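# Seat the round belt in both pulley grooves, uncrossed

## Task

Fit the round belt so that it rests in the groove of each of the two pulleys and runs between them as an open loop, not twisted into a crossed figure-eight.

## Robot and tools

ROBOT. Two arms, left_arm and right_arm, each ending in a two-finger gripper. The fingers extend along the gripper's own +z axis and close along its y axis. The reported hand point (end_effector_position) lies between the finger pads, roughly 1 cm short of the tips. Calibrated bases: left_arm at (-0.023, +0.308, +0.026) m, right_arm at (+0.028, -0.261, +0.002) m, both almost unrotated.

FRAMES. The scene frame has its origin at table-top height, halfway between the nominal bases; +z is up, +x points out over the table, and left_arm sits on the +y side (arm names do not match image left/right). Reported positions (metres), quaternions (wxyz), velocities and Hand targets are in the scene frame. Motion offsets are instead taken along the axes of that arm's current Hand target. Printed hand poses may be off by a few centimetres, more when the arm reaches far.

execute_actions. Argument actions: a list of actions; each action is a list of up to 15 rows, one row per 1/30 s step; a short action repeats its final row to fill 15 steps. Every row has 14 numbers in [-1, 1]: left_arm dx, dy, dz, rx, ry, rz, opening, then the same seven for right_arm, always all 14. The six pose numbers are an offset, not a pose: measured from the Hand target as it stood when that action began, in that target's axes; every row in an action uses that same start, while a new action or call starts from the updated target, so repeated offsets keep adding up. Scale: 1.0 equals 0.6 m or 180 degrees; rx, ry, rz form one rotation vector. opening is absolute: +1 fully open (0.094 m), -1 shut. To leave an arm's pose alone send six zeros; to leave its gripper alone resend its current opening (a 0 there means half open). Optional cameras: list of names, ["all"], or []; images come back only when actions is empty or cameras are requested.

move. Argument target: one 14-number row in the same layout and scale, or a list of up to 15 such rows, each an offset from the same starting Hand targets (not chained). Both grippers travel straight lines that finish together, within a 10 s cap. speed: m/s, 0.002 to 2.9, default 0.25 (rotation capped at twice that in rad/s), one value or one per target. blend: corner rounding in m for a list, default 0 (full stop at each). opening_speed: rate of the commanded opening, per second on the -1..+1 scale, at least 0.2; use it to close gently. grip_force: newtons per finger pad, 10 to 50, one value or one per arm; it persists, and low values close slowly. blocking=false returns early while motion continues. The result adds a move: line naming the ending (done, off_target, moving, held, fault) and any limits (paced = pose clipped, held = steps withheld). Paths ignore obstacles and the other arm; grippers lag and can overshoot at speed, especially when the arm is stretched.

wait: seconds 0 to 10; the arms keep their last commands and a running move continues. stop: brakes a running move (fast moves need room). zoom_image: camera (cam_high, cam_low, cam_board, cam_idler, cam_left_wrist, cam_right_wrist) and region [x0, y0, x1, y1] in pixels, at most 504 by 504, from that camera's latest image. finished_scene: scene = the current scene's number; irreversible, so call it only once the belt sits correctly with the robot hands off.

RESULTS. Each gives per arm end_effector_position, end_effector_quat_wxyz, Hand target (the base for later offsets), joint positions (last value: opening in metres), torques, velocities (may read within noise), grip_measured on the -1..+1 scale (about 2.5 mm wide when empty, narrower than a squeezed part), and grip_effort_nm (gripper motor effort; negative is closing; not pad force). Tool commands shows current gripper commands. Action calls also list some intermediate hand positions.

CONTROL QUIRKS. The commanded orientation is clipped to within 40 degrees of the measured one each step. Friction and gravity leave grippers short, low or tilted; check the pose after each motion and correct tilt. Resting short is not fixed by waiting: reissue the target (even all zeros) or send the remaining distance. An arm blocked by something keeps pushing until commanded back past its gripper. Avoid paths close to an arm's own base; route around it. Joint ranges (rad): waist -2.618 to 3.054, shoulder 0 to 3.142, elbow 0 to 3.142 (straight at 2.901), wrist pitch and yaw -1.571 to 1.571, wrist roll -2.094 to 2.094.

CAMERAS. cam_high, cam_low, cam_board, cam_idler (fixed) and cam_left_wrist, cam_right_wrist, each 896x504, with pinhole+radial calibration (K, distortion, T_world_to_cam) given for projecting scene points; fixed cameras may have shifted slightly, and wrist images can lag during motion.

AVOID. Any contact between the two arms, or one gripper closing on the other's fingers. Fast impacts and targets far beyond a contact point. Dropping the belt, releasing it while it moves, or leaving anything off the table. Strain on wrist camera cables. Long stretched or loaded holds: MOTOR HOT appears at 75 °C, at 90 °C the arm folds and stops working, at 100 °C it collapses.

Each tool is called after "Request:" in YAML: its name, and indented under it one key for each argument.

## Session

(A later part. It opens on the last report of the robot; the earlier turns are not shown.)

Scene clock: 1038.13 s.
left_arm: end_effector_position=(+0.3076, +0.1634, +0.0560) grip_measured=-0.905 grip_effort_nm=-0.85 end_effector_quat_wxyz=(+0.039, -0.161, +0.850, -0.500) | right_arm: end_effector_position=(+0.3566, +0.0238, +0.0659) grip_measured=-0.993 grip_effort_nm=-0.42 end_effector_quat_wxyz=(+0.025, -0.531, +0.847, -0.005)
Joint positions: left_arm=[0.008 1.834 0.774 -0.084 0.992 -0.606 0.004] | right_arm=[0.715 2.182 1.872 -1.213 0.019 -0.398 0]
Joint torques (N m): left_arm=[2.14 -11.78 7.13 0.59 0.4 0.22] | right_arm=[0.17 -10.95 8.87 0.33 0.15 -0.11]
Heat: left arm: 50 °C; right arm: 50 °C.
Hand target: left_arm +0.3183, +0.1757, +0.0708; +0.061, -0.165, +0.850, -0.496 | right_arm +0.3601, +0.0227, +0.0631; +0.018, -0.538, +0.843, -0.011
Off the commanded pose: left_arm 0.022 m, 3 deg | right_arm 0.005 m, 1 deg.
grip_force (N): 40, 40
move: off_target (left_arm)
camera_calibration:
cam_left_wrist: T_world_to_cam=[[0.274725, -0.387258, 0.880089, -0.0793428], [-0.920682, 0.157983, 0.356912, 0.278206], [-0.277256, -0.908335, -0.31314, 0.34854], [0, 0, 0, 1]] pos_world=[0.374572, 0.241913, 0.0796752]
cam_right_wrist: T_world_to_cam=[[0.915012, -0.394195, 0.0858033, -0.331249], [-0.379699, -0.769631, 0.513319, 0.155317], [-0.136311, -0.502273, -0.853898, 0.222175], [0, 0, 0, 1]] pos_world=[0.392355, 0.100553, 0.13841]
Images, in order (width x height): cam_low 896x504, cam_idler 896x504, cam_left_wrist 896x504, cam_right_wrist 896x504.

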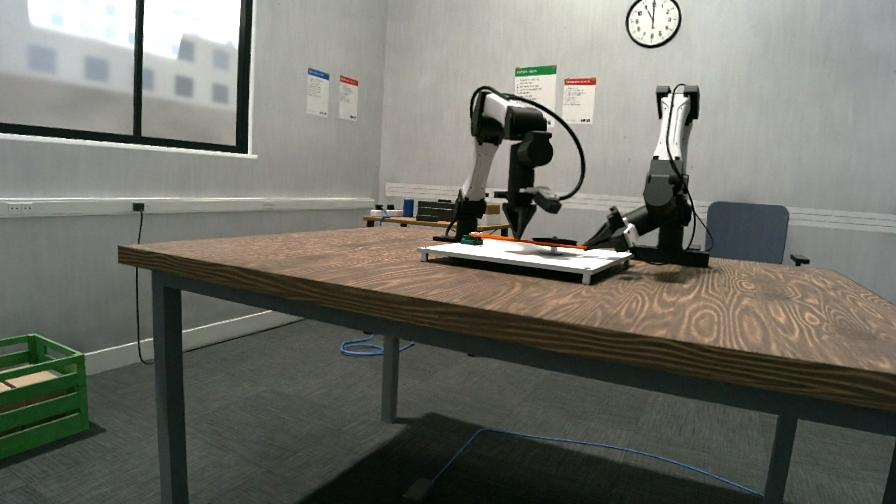

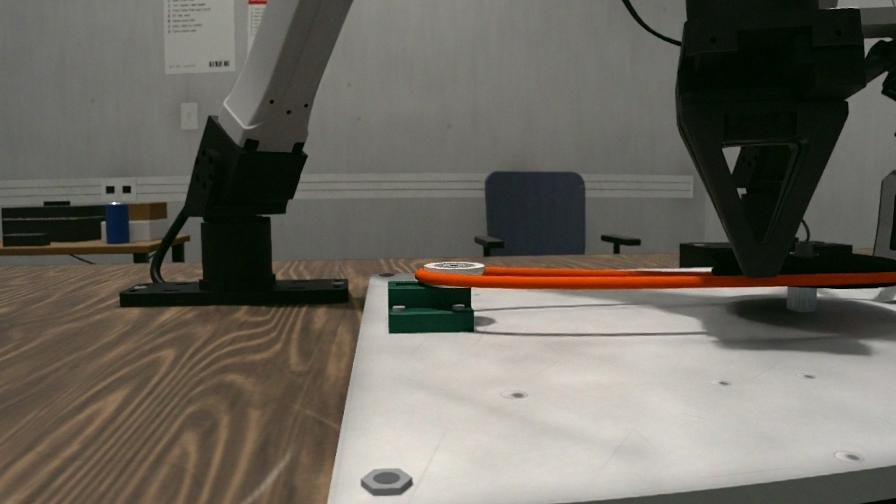

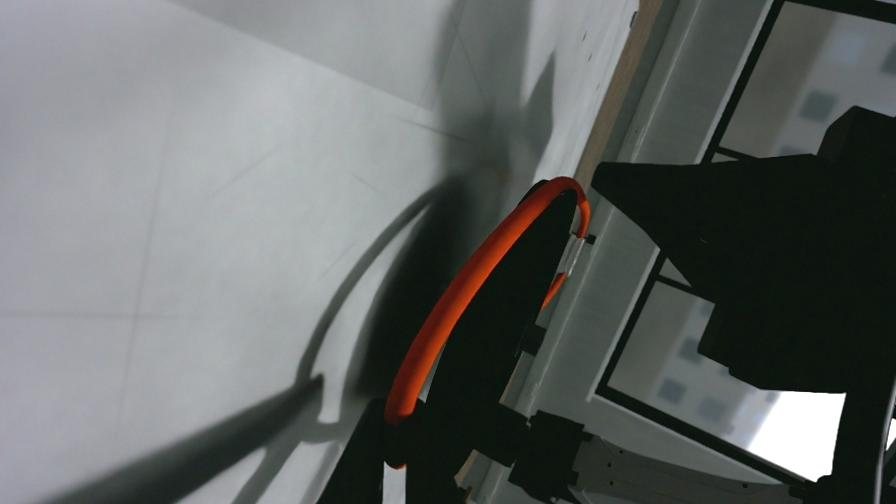

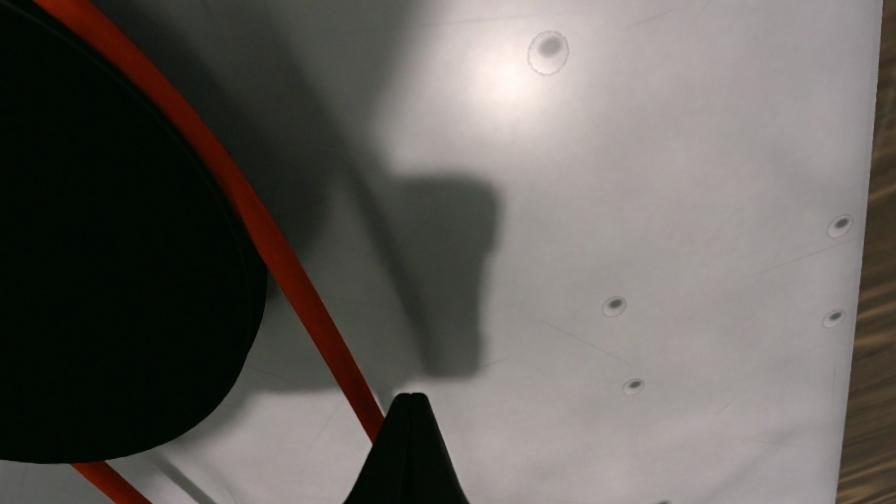

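Request:
move:
  target: [0.0006,-0.0086,-0.005,0,0,0,-0.97,0,0,0,0,0,0,-1]
  speed: 0.04
  cameras: ["cam_idler","cam_low","cam_left_wrist"]

Request:
zoom_image:
  camera: "cam_low"
  region: [520, 222, 600, 262]

Request:
zoom_image:
  camera: "cam_left_wrist"
  region: [370, 150, 670, 480]

Request:
zoom_image:
  camera: "cam_idler"
  region: [756, 220, 896, 320]

Scene clock: 1080.10 s.
left_arm: end_effector_position=(+0.3059, +0.1633, +0.0590) grip_measured=-0.905 grip_effort_nm=-0.85 end_effector_quat_wxyz=(+0.036, -0.161, +0.851, -0.499) | right_arm: end_effector_position=(+0.3566, +0.0238, +0.0659) grip_measured=-0.993 grip_effort_nm=-0.42 end_effector_quat_wxyz=(+0.025, -0.531, +0.847, -0.005)
Joint positions: left_arm=[0.008 1.822 0.778 -0.111 0.992 -0.6 0.004] | right_arm=[0.715 2.182 1.872 -1.213 0.019 -0.398 0]
Joint torques (N m): left_arm=[2.02 -12.05 7.45 0.62 0.35 0.25] | right_arm=[0.17 -10.93 8.87 0.33 0.14 -0.11]
Heat: left arm: 51 °C; right arm: 50 °C.
Hand target: left_arm +0.3182, +0.1757, +0.0767; +0.061, -0.165, +0.850, -0.496 | right_arm +0.3601, +0.0227, +0.0631; +0.018, -0.538, +0.843, -0.011
Off the commanded pose: left_arm 0.025 m, 3 deg | right_arm 0.005 m, 1 deg.
grip_force (N): 40, 40
move: off_target (left_arm)
camera_calibration:
cam_left_wrist: T_world_to_cam=[[0.278598, -0.389294, 0.877971, -0.0822276], [-0.918113, 0.160346, 0.362434, 0.27401], [-0.281873, -0.90705, -0.312743, 0.350104], [0, 0, 0, 1]] pos_world=[0.373165, 0.241615, 0.0823757]
Images, in order (width x height): cam_low 896x504, cam_idler 896x504, cam_left_wrist 896x504.

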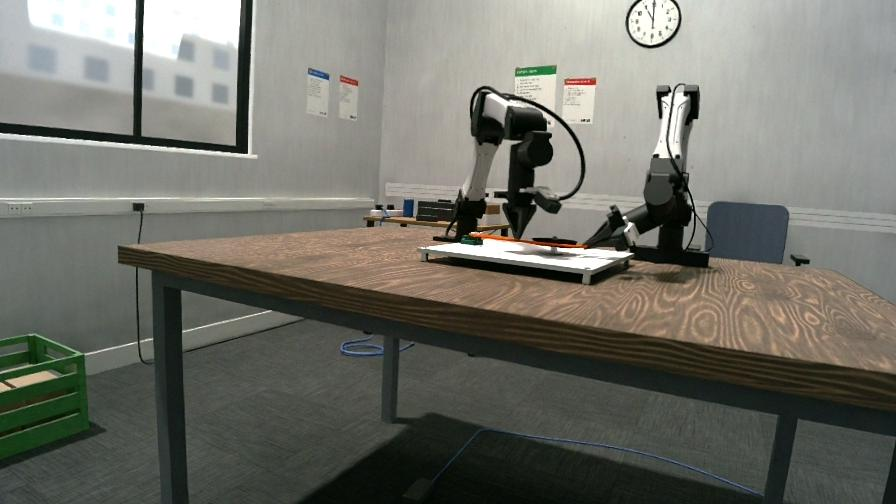

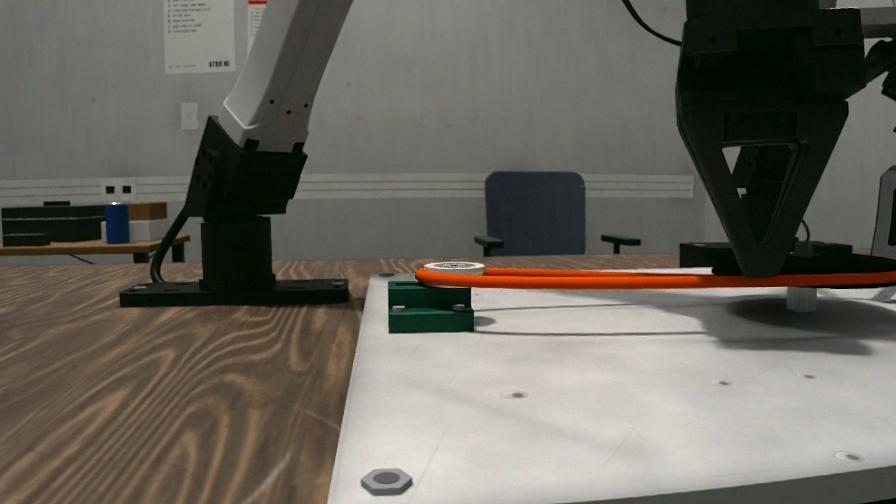

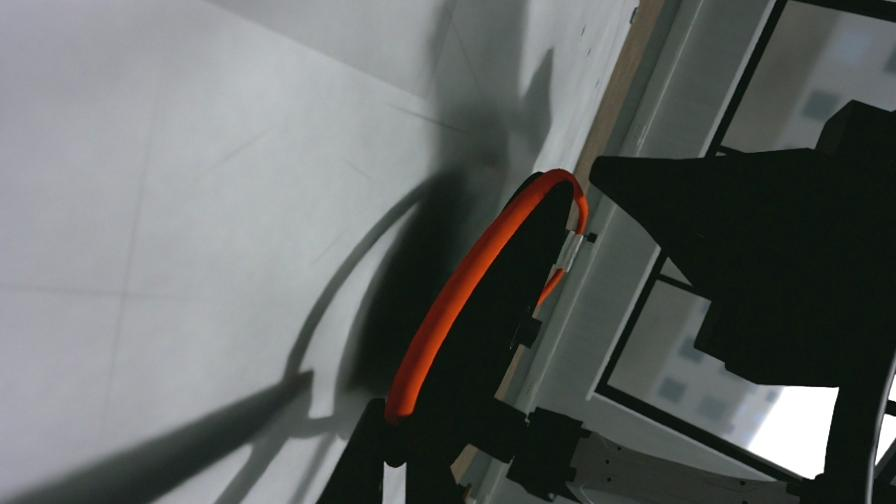

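Scaled by 6.300 from the camera's 896x504 image, which has a finer 1280x720 frame.

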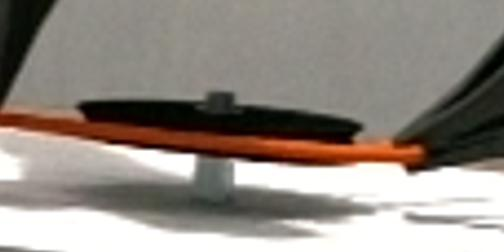

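Scaled by 1.527 from the camera's 896x504 image, which has a finer 1280x720 frame.

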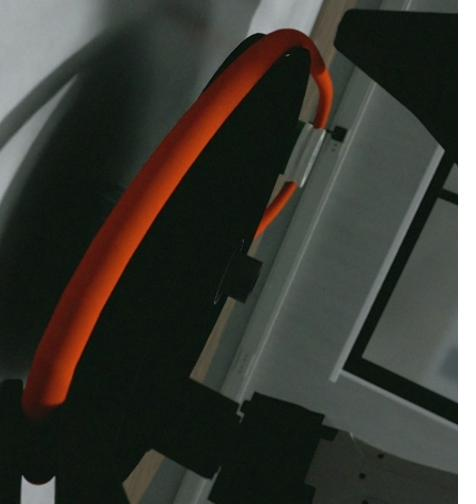

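Scaled by 3.600 from the camera's 896x504 image, which has a finer 1280x720 frame.

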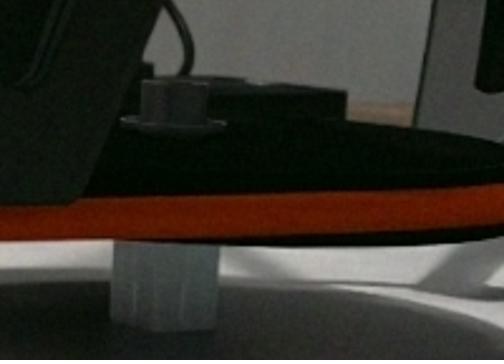

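Request:
zoom_image:
  camera: "cam_low"
  region: [565, 230, 595, 255]

Request:
zoom_image:
  camera: "cam_low"
  region: [525, 230, 555, 255]

Request:
zoom_image:
  camera: "cam_left_wrist"
  region: [370, 330, 520, 480]

Scaled by 16.800 from the camera's 896x504 image, which has a finer 1280x720 frame.

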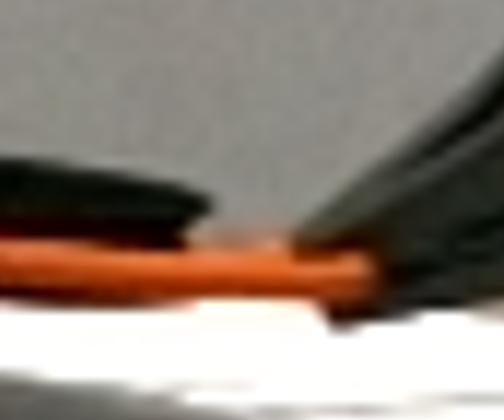

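Scaled by 16.800 from the camera's 896x504 image, which has a finer 1280x720 frame.

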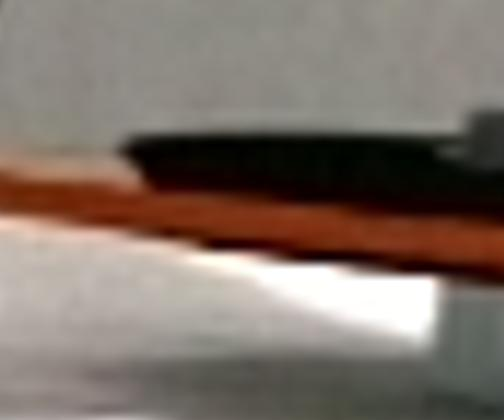

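Scaled by 3.360 from the camera's 896x504 image, which has a finer 1280x720 frame.

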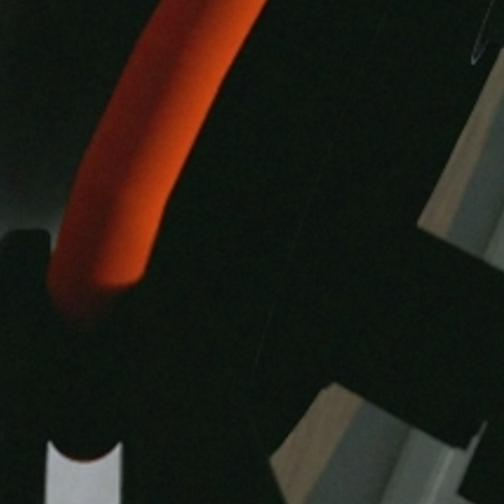

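Request:
move:
  target: [0.0006,-0.0086,-0.005,0,0,0,-0.97,0,0,0,0,0,0,-1]
  speed: 0.04
  cameras: ["cam_idler","cam_low","cam_left_wrist"]

Request:
zoom_image:
  camera: "cam_low"
  region: [565, 230, 595, 255]

Request:
zoom_image:
  camera: "cam_left_wrist"
  region: [370, 130, 670, 480]

Request:
zoom_image:
  camera: "cam_idler"
  region: [756, 220, 896, 320]

Scene clock: 1111.67 s.
left_arm: end_effector_position=(+0.3043, +0.1633, +0.0622) grip_measured=-0.905 grip_effort_nm=-0.85 end_effector_quat_wxyz=(+0.032, -0.163, +0.851, -0.498) | right_arm: end_effector_position=(+0.3566, +0.0238, +0.0659) grip_measured=-0.993 grip_effort_nm=-0.42 end_effector_quat_wxyz=(+0.025, -0.531, +0.847, -0.005)
Joint positions: left_arm=[0.008 1.81 0.784 -0.141 0.992 -0.598 0.004] | right_arm=[0.715 2.182 1.872 -1.213 0.019 -0.398 0]
Joint torques (N m): left_arm=[2.22 -12.57 7.75 0.55 0.48 0.21] | right_arm=[0.17 -10.93 8.87 0.33 0.15 -0.12]
Heat: left arm: 50 °C; right arm: 50 °C.
Hand target: left_arm +0.3183, +0.1757, +0.0828; +0.062, -0.165, +0.850, -0.496 | right_arm +0.3601, +0.0227, +0.0631; +0.018, -0.538, +0.843, -0.011
Off the commanded pose: left_arm 0.028 m, 3 deg | right_arm 0.005 m, 1 deg.
grip_force (N): 40, 40
move: off_target (left_arm)
camera_calibration:
cam_left_wrist: T_world_to_cam=[[0.286934, -0.38977, 0.875071, -0.0868257], [-0.914371, 0.160951, 0.371511, 0.269684], [-0.285648, -0.906738, -0.310212, 0.351659], [0, 0, 0, 1]] pos_world=[0.371955, 0.241615, 0.0848771]
Images, in order (width x height): cam_low 896x504, cam_idler 896x504, cam_left_wrist 896x504.

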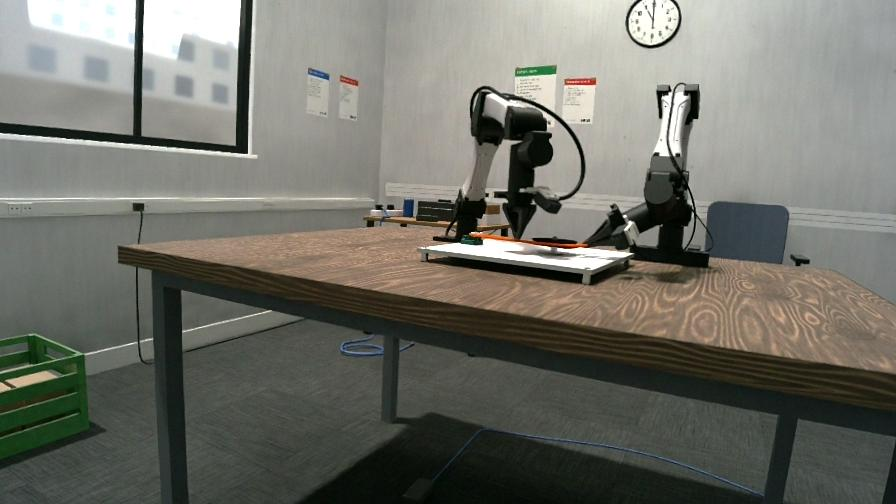

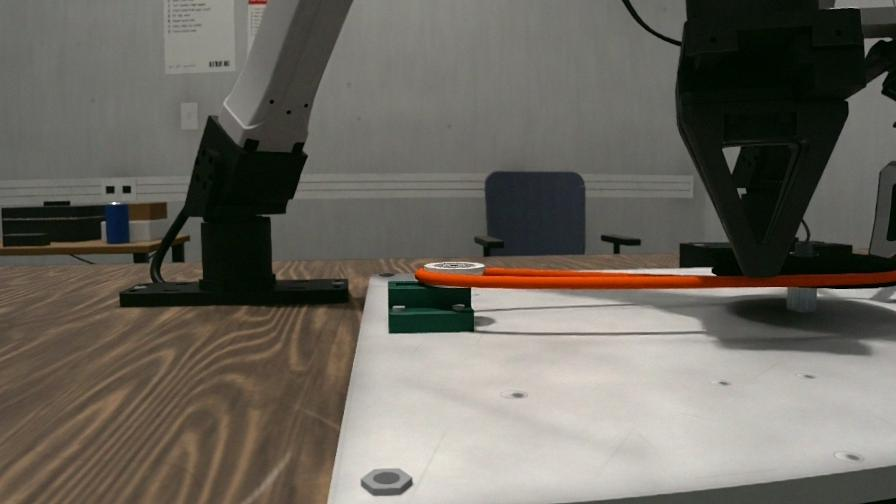

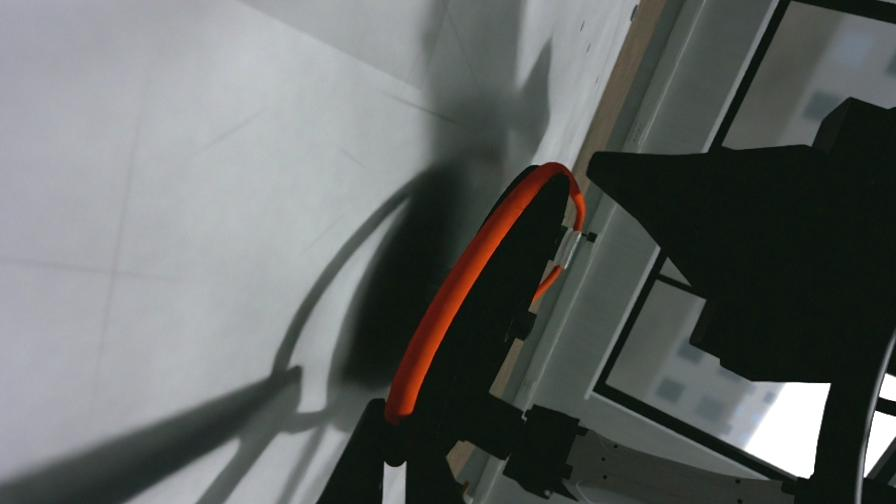

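Scaled by 16.800 from the camera's 896x504 image, which has a finer 1280x720 frame.

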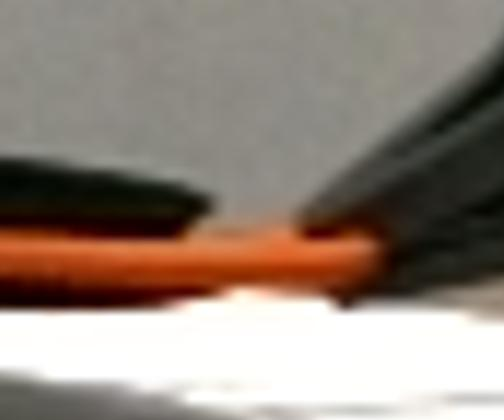

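Scaled by 1.440 from the camera's 896x504 image, which has a finer 1280x720 frame.

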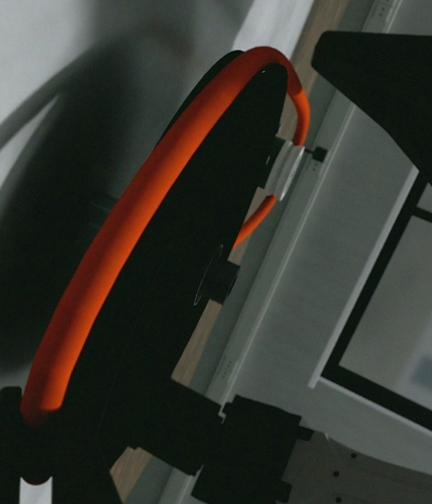

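Scaled by 3.600 from the camera's 896x504 image, which has a finer 1280x720 frame.

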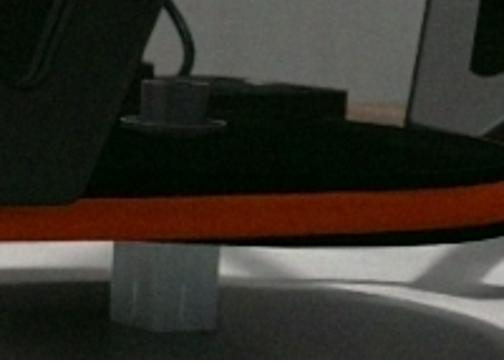

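Request:
move:
  target:
    - [0.0008,0.0107,0.0117,0,0,0,-0.97,0,0,0,0,0,0,-1]
    - [0.0008,0.0107,0.0117,0,0,0,-0.72,0,0,0,0,0,0,-1]
  speed: 0.04
  opening_speed: 0.4
  cameras: ["cam_idler","cam_low","cam_left_wrist","cam_board"]

Request:
zoom_image:
  camera: "cam_low"
  region: [545, 225, 605, 260]

Request:
zoom_image:
  camera: "cam_left_wrist"
  region: [370, 130, 670, 480]

Request:
zoom_image:
  camera: "cam_idler"
  region: [756, 220, 896, 320]

Scene clock: 1129.77 s.
left_arm: end_effector_position=(+0.3075, +0.1705, +0.0620) grip_measured=-0.722 grip_effort_nm=0.11 end_effector_quat_wxyz=(+0.035, -0.177, +0.849, -0.497) | right_arm: end_effector_position=(+0.3566, +0.0238, +0.0659) grip_measured=-0.993 grip_effort_nm=-0.42 end_effector_quat_wxyz=(+0.025, -0.531, +0.847, -0.005)
Joint positions: left_arm=[0.029 1.81 0.784 -0.141 0.991 -0.608 0.013] | right_arm=[0.715 2.182 1.872 -1.213 0.019 -0.398 0]
Joint torques (N m): left_arm=[-0.23 -10.29 6.8 1.09 0.33 0.07] | right_arm=[0.17 -10.93 8.87 0.33 0.15 -0.12]
Heat: left arm: 50 °C; right arm: 50 °C.
Hand target: left_arm +0.3183, +0.1728, +0.0737; +0.062, -0.165, +0.850, -0.496 | right_arm +0.3601, +0.0227, +0.0631; +0.018, -0.538, +0.843, -0.011
Off the commanded pose: left_arm 0.016 m, 3 deg | right_arm 0.005 m, 1 deg.
grip_force (N): 40, 40
move: off_target (left_arm); target 2's new opening was sent with left_arm's hand 0.020 m and 3 deg from that target
camera_calibration:
cam_left_wrist: T_world_to_cam=[[0.303953, -0.381365, 0.873025, -0.0913745], [-0.915437, 0.136827, 0.378489, 0.27546], [-0.263796, -0.914242, -0.307526, 0.35335], [0, 0, 0, 1]] pos_world=[0.373152, 0.250511, 0.0841783]
Images, in order (width x height): cam_low 896x504, cam_board 896x504, cam_idler 896x504, cam_left_wrist 896x504.

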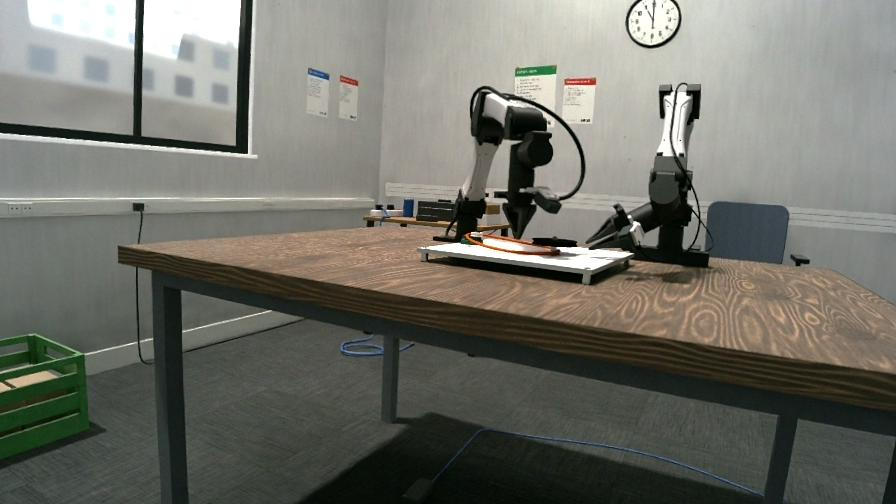

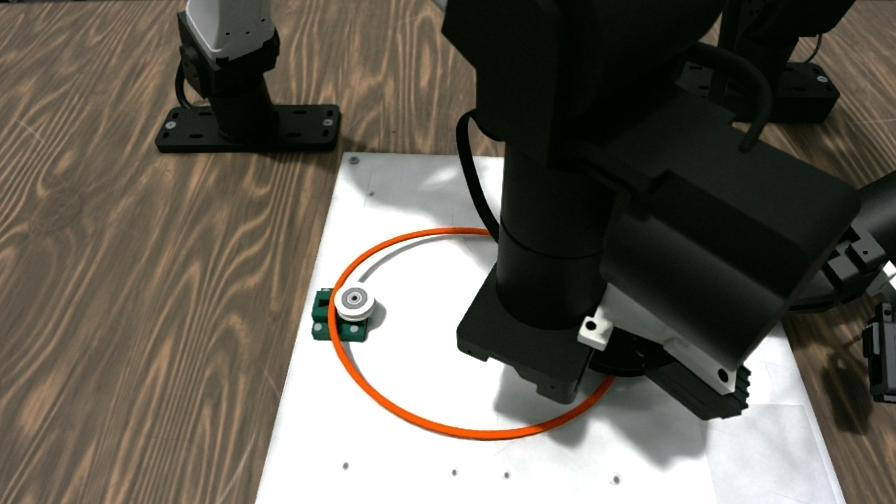

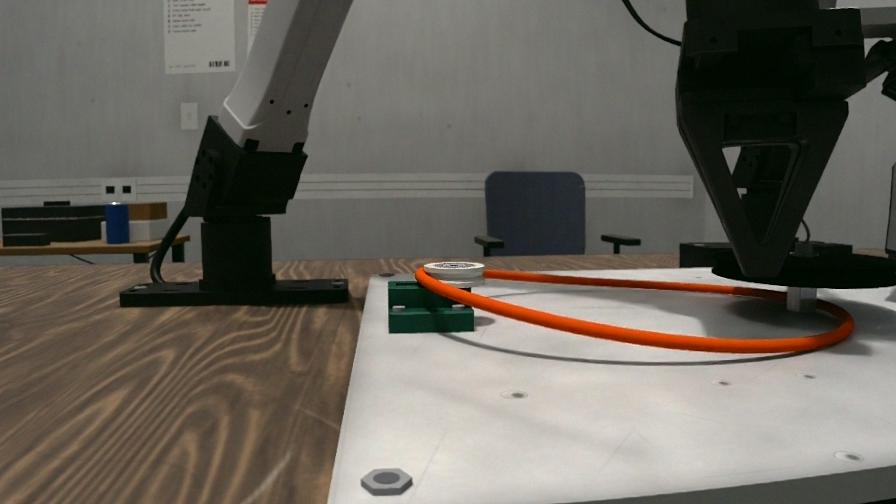

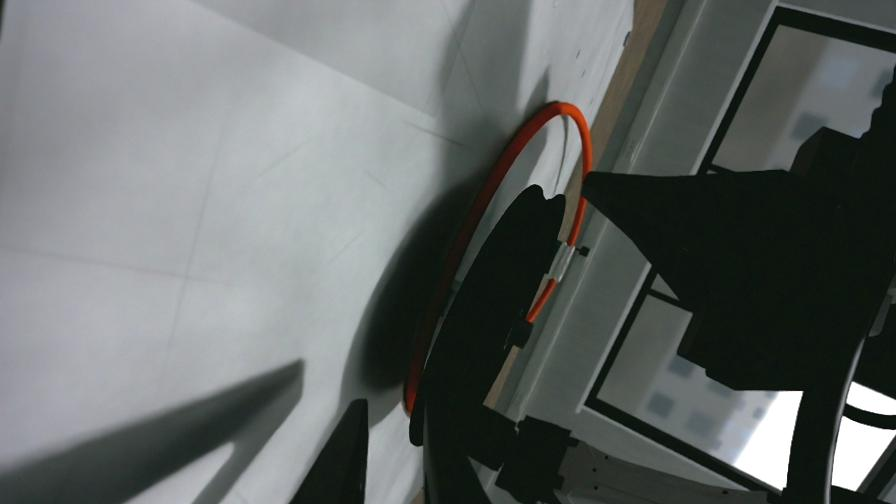

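Scaled by 8.400 from the camera's 896x504 image, which has a finer 1280x720 frame.

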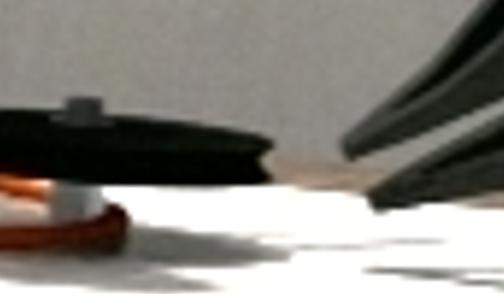

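Scaled by 1.440 from the camera's 896x504 image, which has a finer 1280x720 frame.

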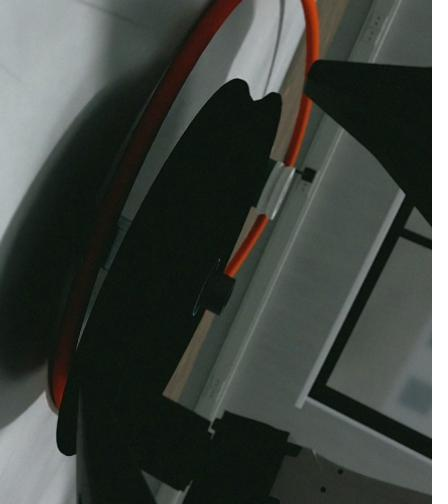

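Scaled by 3.600 from the camera's 896x504 image, which has a finer 1280x720 frame.

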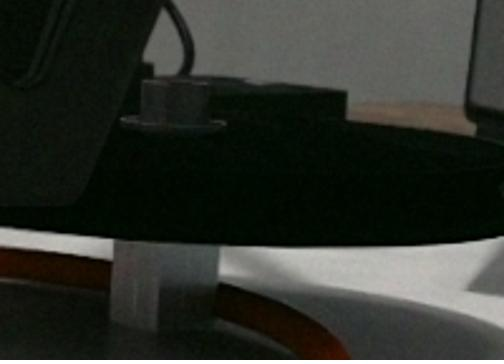

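Request:
move:
  target: [0,0,-0.08,0,0,0,-0.4,0,0,-0.11,0,0,0,-1]
  speed: 0.12
  cameras: ["cam_high","cam_board","cam_right_wrist","cam_idler","cam_left_wrist"]

Scene clock: 1285.63 s.
left_arm: end_effector_position=(+0.3018, +0.2128, +0.0825) grip_measured=-0.402 grip_effort_nm=0.11 end_effector_quat_wxyz=(+0.051, -0.181, +0.855, -0.484) | right_arm: end_effector_position=(+0.3581, +0.0252, +0.1324) grip_measured=-0.993 grip_effort_nm=-0.42 end_effector_quat_wxyz=(+0.032, -0.531, +0.847, -0.004)
Joint positions: left_arm=[0.166 1.744 0.848 -0.434 0.999 -0.388 0.028] | right_arm=[0.715 2.197 2.16 -1.472 0.019 -0.398 0]
Joint torques (N m): left_arm=[0.06 -9.18 7.54 0.42 0.81 0.29] | right_arm=[0.5 -11.15 8.34 0.24 0.15 -0.07]
Heat: left arm: 48 °C; right arm: 51 °C.
Hand target: left_arm +0.3054, +0.2122, +0.0977; +0.061, -0.165, +0.850, -0.496 | right_arm +0.3573, +0.0227, +0.1291; +0.018, -0.538, +0.843, -0.011
Off the commanded pose: left_arm 0.016 m, 3 deg | right_arm 0.004 m, 2 deg.
grip_force (N): 40, 40
move: off_target (left_arm)
camera_calibration:
cam_left_wrist: T_world_to_cam=[[0.296388, -0.403132, 0.865817, -0.0838828], [-0.924838, 0.105133, 0.365543, 0.267319], [-0.238388, -0.909083, -0.341672, 0.3909], [0, 0, 0, 1]] pos_world=[0.365274, 0.293441, 0.10847]
cam_right_wrist: T_world_to_cam=[[0.914092, -0.394999, 0.0917124, -0.338247], [-0.384979, -0.774286, 0.502266, 0.126218], [-0.127383, -0.494425, -0.859836, 0.277252], [0, 0, 0, 1]] pos_world=[0.393097, 0.101202, 0.206017]
Images, in order (width x height): cam_high 896x504, cam_board 896x504, cam_idler 896x504, cam_left_wrist 896x504, cam_right_wrist 896x504.

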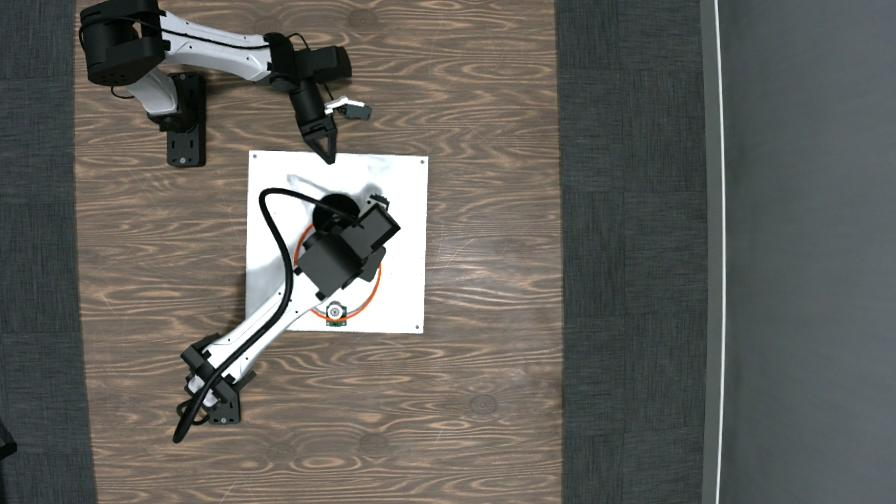

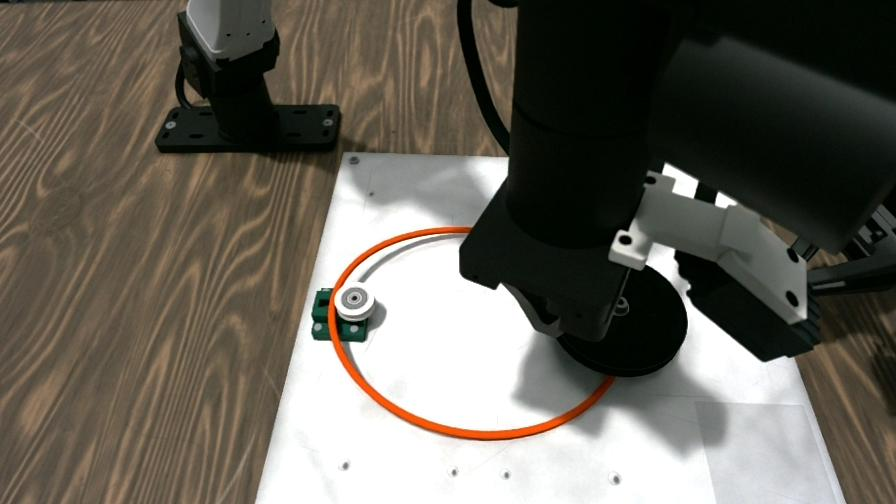

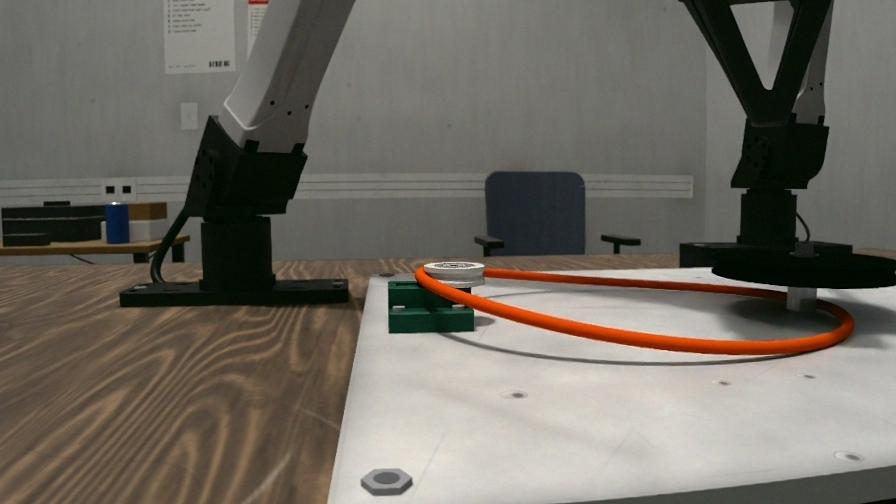

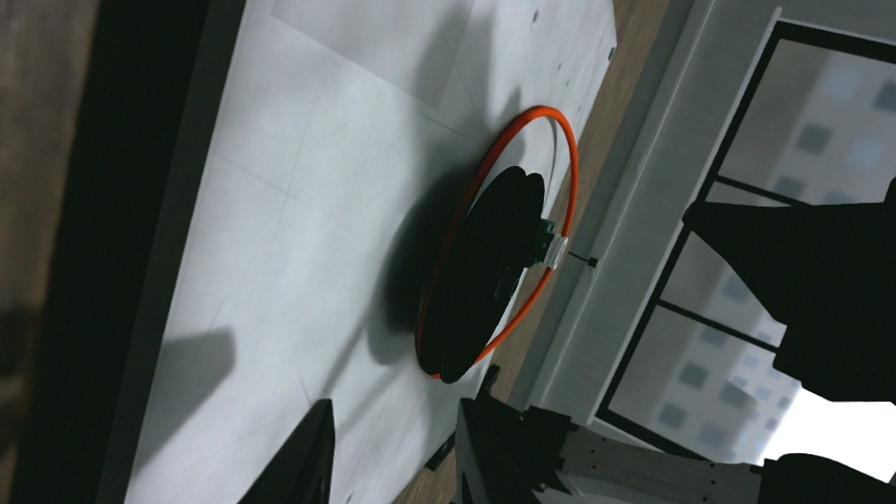

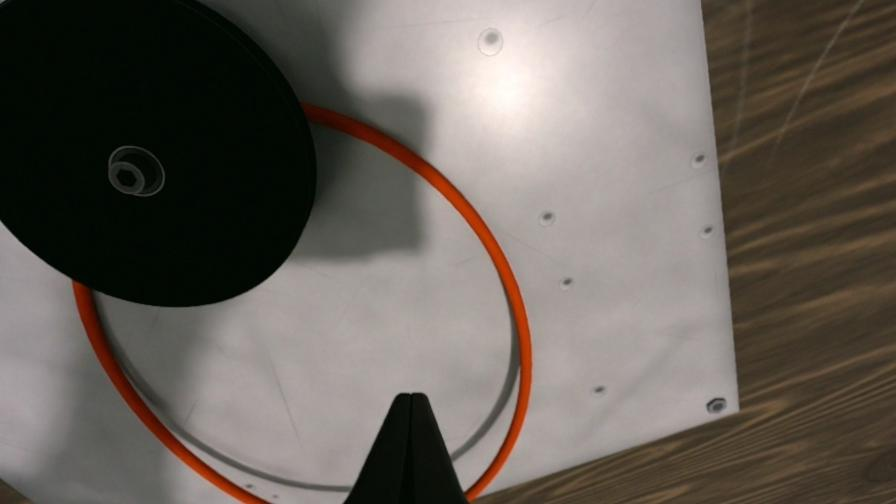

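Request:
move:
  target: [0,0,0,0,0,0,-0.4,0.1572,-0.0693,0.05,0,0,0.178,-0.2]
  speed: 0.15
  cameras: ["cam_high","cam_right_wrist","cam_idler"]

Scene clock: 1299.57 s.
left_arm: end_effector_position=(+0.3018, +0.2128, +0.0825) grip_measured=-0.402 grip_effort_nm=0.11 end_effector_quat_wxyz=(+0.051, -0.180, +0.855, -0.484) | right_arm: end_effector_position=(+0.3508, -0.0818, +0.0894) grip_measured=-0.203 grip_effort_nm=0.12 end_effector_quat_wxyz=(-0.009, -0.291, +0.957, -0.012)
Joint positions: left_arm=[0.166 1.744 0.848 -0.434 0.999 -0.387 0.028] | right_arm=[0.509 1.974 1.652 -1.271 0.019 -0.075 0.037]
Joint torques (N m): left_arm=[0.18 -9.18 7.65 0.41 0.77 0.25] | right_arm=[0.06 -15.19 4.92 0.75 0.1 0.23]
Heat: left arm: 48 °C; right arm: 52 °C.
Hand target: left_arm +0.3054, +0.2122, +0.0977; +0.061, -0.165, +0.850, -0.496 | right_arm +0.3565, -0.0803, +0.0989; +0.020, -0.284, +0.958, -0.005
Off the commanded pose: left_arm 0.016 m, 3 deg | right_arm 0.011 m, 4 deg.
grip_force (N): 40, 40
move: off_target (left_arm, right_arm)
camera_calibration:
cam_right_wrist: T_world_to_cam=[[0.594984, -0.801157, 0.0643625, -0.288765], [-0.683819, -0.462504, 0.564342, 0.187079], [-0.422358, -0.379786, -0.823028, 0.296045], [0, 0, 0, 1]] pos_world=[0.424775, -0.0323872, 0.156662]
Images, in order (width x height): cam_high 896x504, cam_idler 896x504, cam_right_wrist 896x504.

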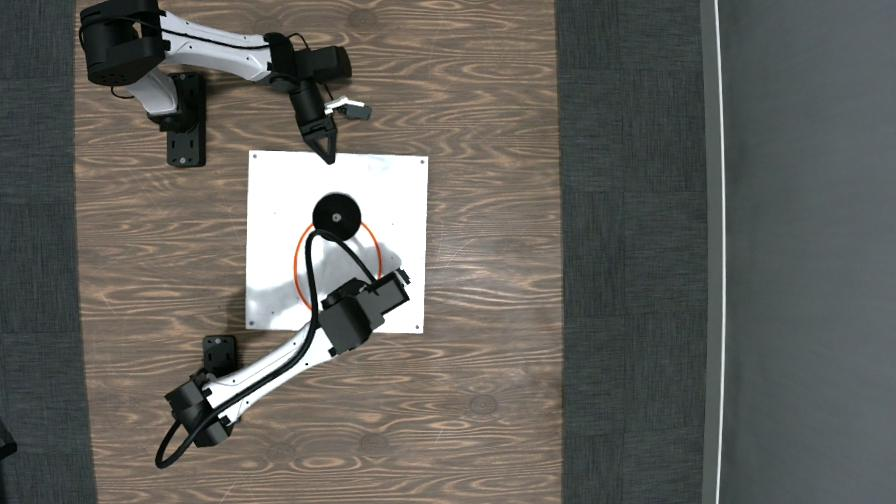

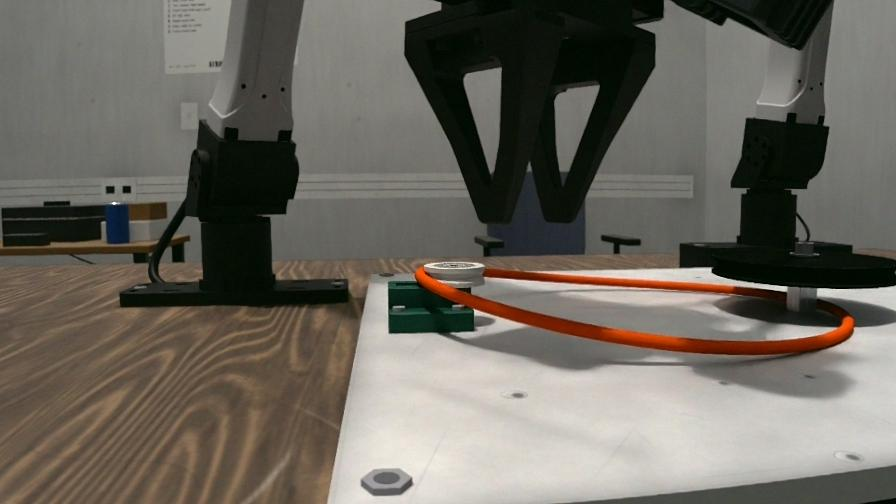

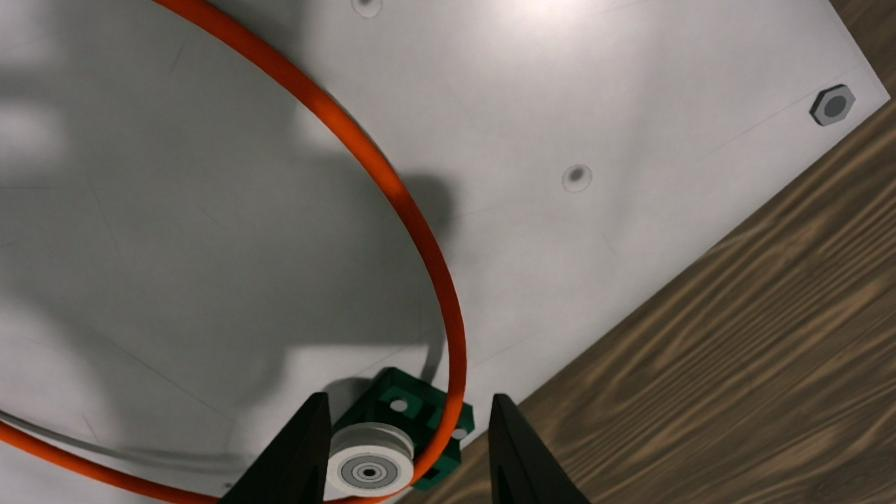

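Request:
move:
  target:
    - [0,0,0,0,0,0,-0.4,0,-0.025,0.0567,0,0,0,-0.4]
    - [0,0,0,0,0,0,-0.4,0,-0.025,0.0567,0,0,0,-0.97]
  speed: 0.08
  opening_speed: 0.7
  cameras: ["cam_right_wrist","cam_idler"]

Scene clock: 1317.97 s.
left_arm: end_effector_position=(+0.3018, +0.2128, +0.0825) grip_measured=-0.402 grip_effort_nm=0.11 end_effector_quat_wxyz=(+0.051, -0.180, +0.855, -0.484) | right_arm: end_effector_position=(+0.3607, -0.0936, +0.0651) grip_measured=-0.967 grip_effort_nm=-0.18 end_effector_quat_wxyz=(+0.004, -0.277, +0.961, -0.009)
Joint positions: left_arm=[0.166 1.744 0.848 -0.434 0.999 -0.387 0.028] | right_arm=[0.469 1.973 1.553 -1.147 0.019 -0.087 0.002]
Joint torques (N m): left_arm=[-0.08 -9.36 7.51 0.44 0.86 0.3] | right_arm=[0.12 -12.46 4.89 0.82 0.09 -0.11]
Heat: left arm: 48 °C; right arm: 57 °C.
Hand target: left_arm +0.3054, +0.2122, +0.0977; +0.061, -0.165, +0.850, -0.496 | right_arm +0.3662, -0.0929, +0.0652; +0.020, -0.284, +0.958, -0.005
Off the commanded pose: left_arm 0.016 m, 3 deg | right_arm 0.005 m, 2 deg.
grip_force (N): 40, 40
move: off_target (left_arm)
camera_calibration:
cam_right_wrist: T_world_to_cam=[[0.570258, -0.818673, 0.0676747, -0.295516], [-0.709896, -0.449678, 0.542068, 0.214074], [-0.413345, -0.357161, -0.837605, 0.275462], [0, 0, 0, 1]] pos_world=[0.434351, -0.0472821, 0.134685]
Images, in order (width x height): cam_idler 896x504, cam_right_wrist 896x504.

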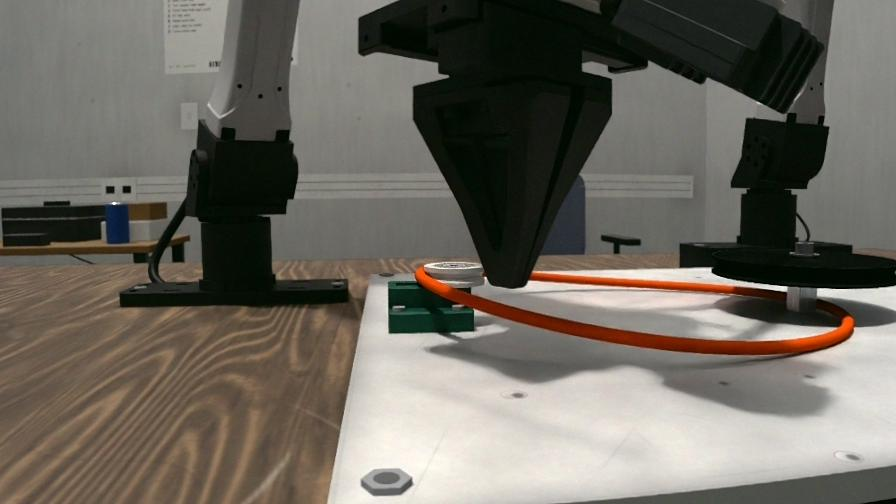

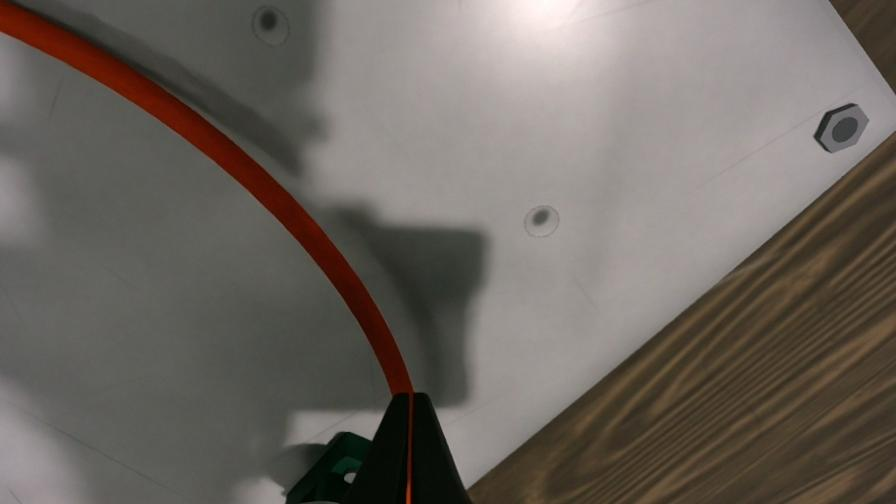

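Request:
move:
  target:
    - [0,0,0,0,0,0,-0.4,0,0.004,0,0,0,0,-0.6]
    - [0,0,0,0,0,0,-0.4,0,0.004,0.021,0,0,0,-0.6]
    - [0,0,0,0,0,0,-0.4,0,0.004,0.021,0,0,0,-0.97]
  speed: 0.06
  opening_speed: 0.7
  cameras: ["cam_right_wrist","cam_idler"]

Scene clock: 1326.90 s.
left_arm: end_effector_position=(+0.3018, +0.2128, +0.0825) grip_measured=-0.402 grip_effort_nm=0.11 end_effector_quat_wxyz=(+0.051, -0.180, +0.855, -0.484) | right_arm: end_effector_position=(+0.3615, -0.0932, +0.0561) grip_measured=-0.967 grip_effort_nm=-0.18 end_effector_quat_wxyz=(+0.009, -0.277, +0.961, -0.008)
Joint positions: left_arm=[0.166 1.744 0.848 -0.434 0.999 -0.387 0.028] | right_arm=[0.469 1.973 1.517 -1.099 0.019 -0.087 0.002]
Joint torques (N m): left_arm=[0.05 -9.36 7.53 0.41 0.85 0.25] | right_arm=[0.57 -11.36 4.92 0.85 0.09 -0.05]
Heat: left arm: 48 °C; right arm: 57 °C.
Hand target: left_arm +0.3054, +0.2122, +0.0977; +0.061, -0.165, +0.850, -0.496 | right_arm +0.3654, -0.0908, +0.0526; +0.020, -0.284, +0.958, -0.005
Off the commanded pose: left_arm 0.016 m, 3 deg | right_arm 0.006 m, 2 deg.
grip_force (N): 40, 40
move: off_target (left_arm)
camera_calibration:
cam_right_wrist: T_world_to_cam=[[0.569622, -0.818993, 0.0691551, -0.294918], [-0.715094, -0.452358, 0.532928, 0.221886], [-0.405181, -0.35302, -0.84333, 0.266144], [0, 0, 0, 1]] pos_world=[0.434497, -0.0472097, 0.126593]
Images, in order (width x height): cam_idler 896x504, cam_right_wrist 896x504.

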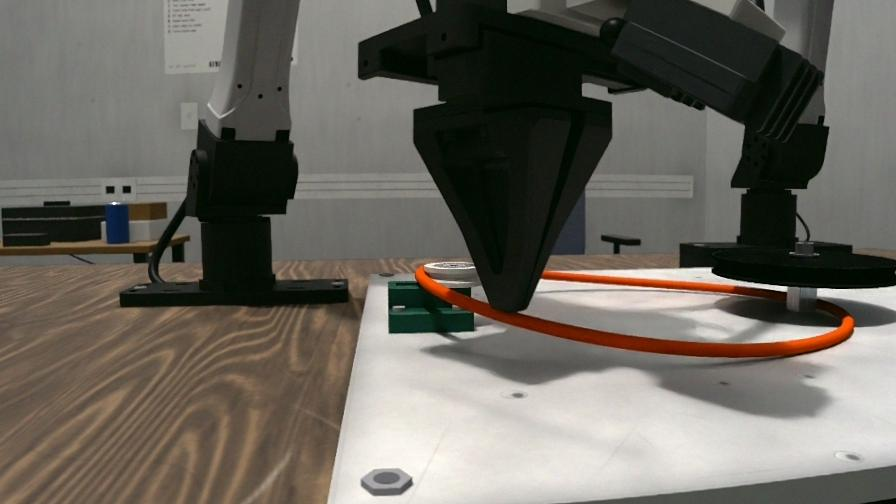

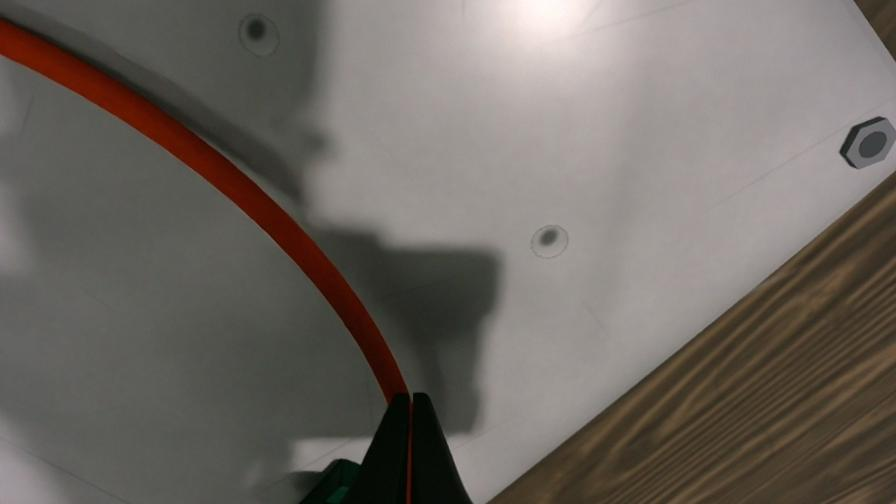

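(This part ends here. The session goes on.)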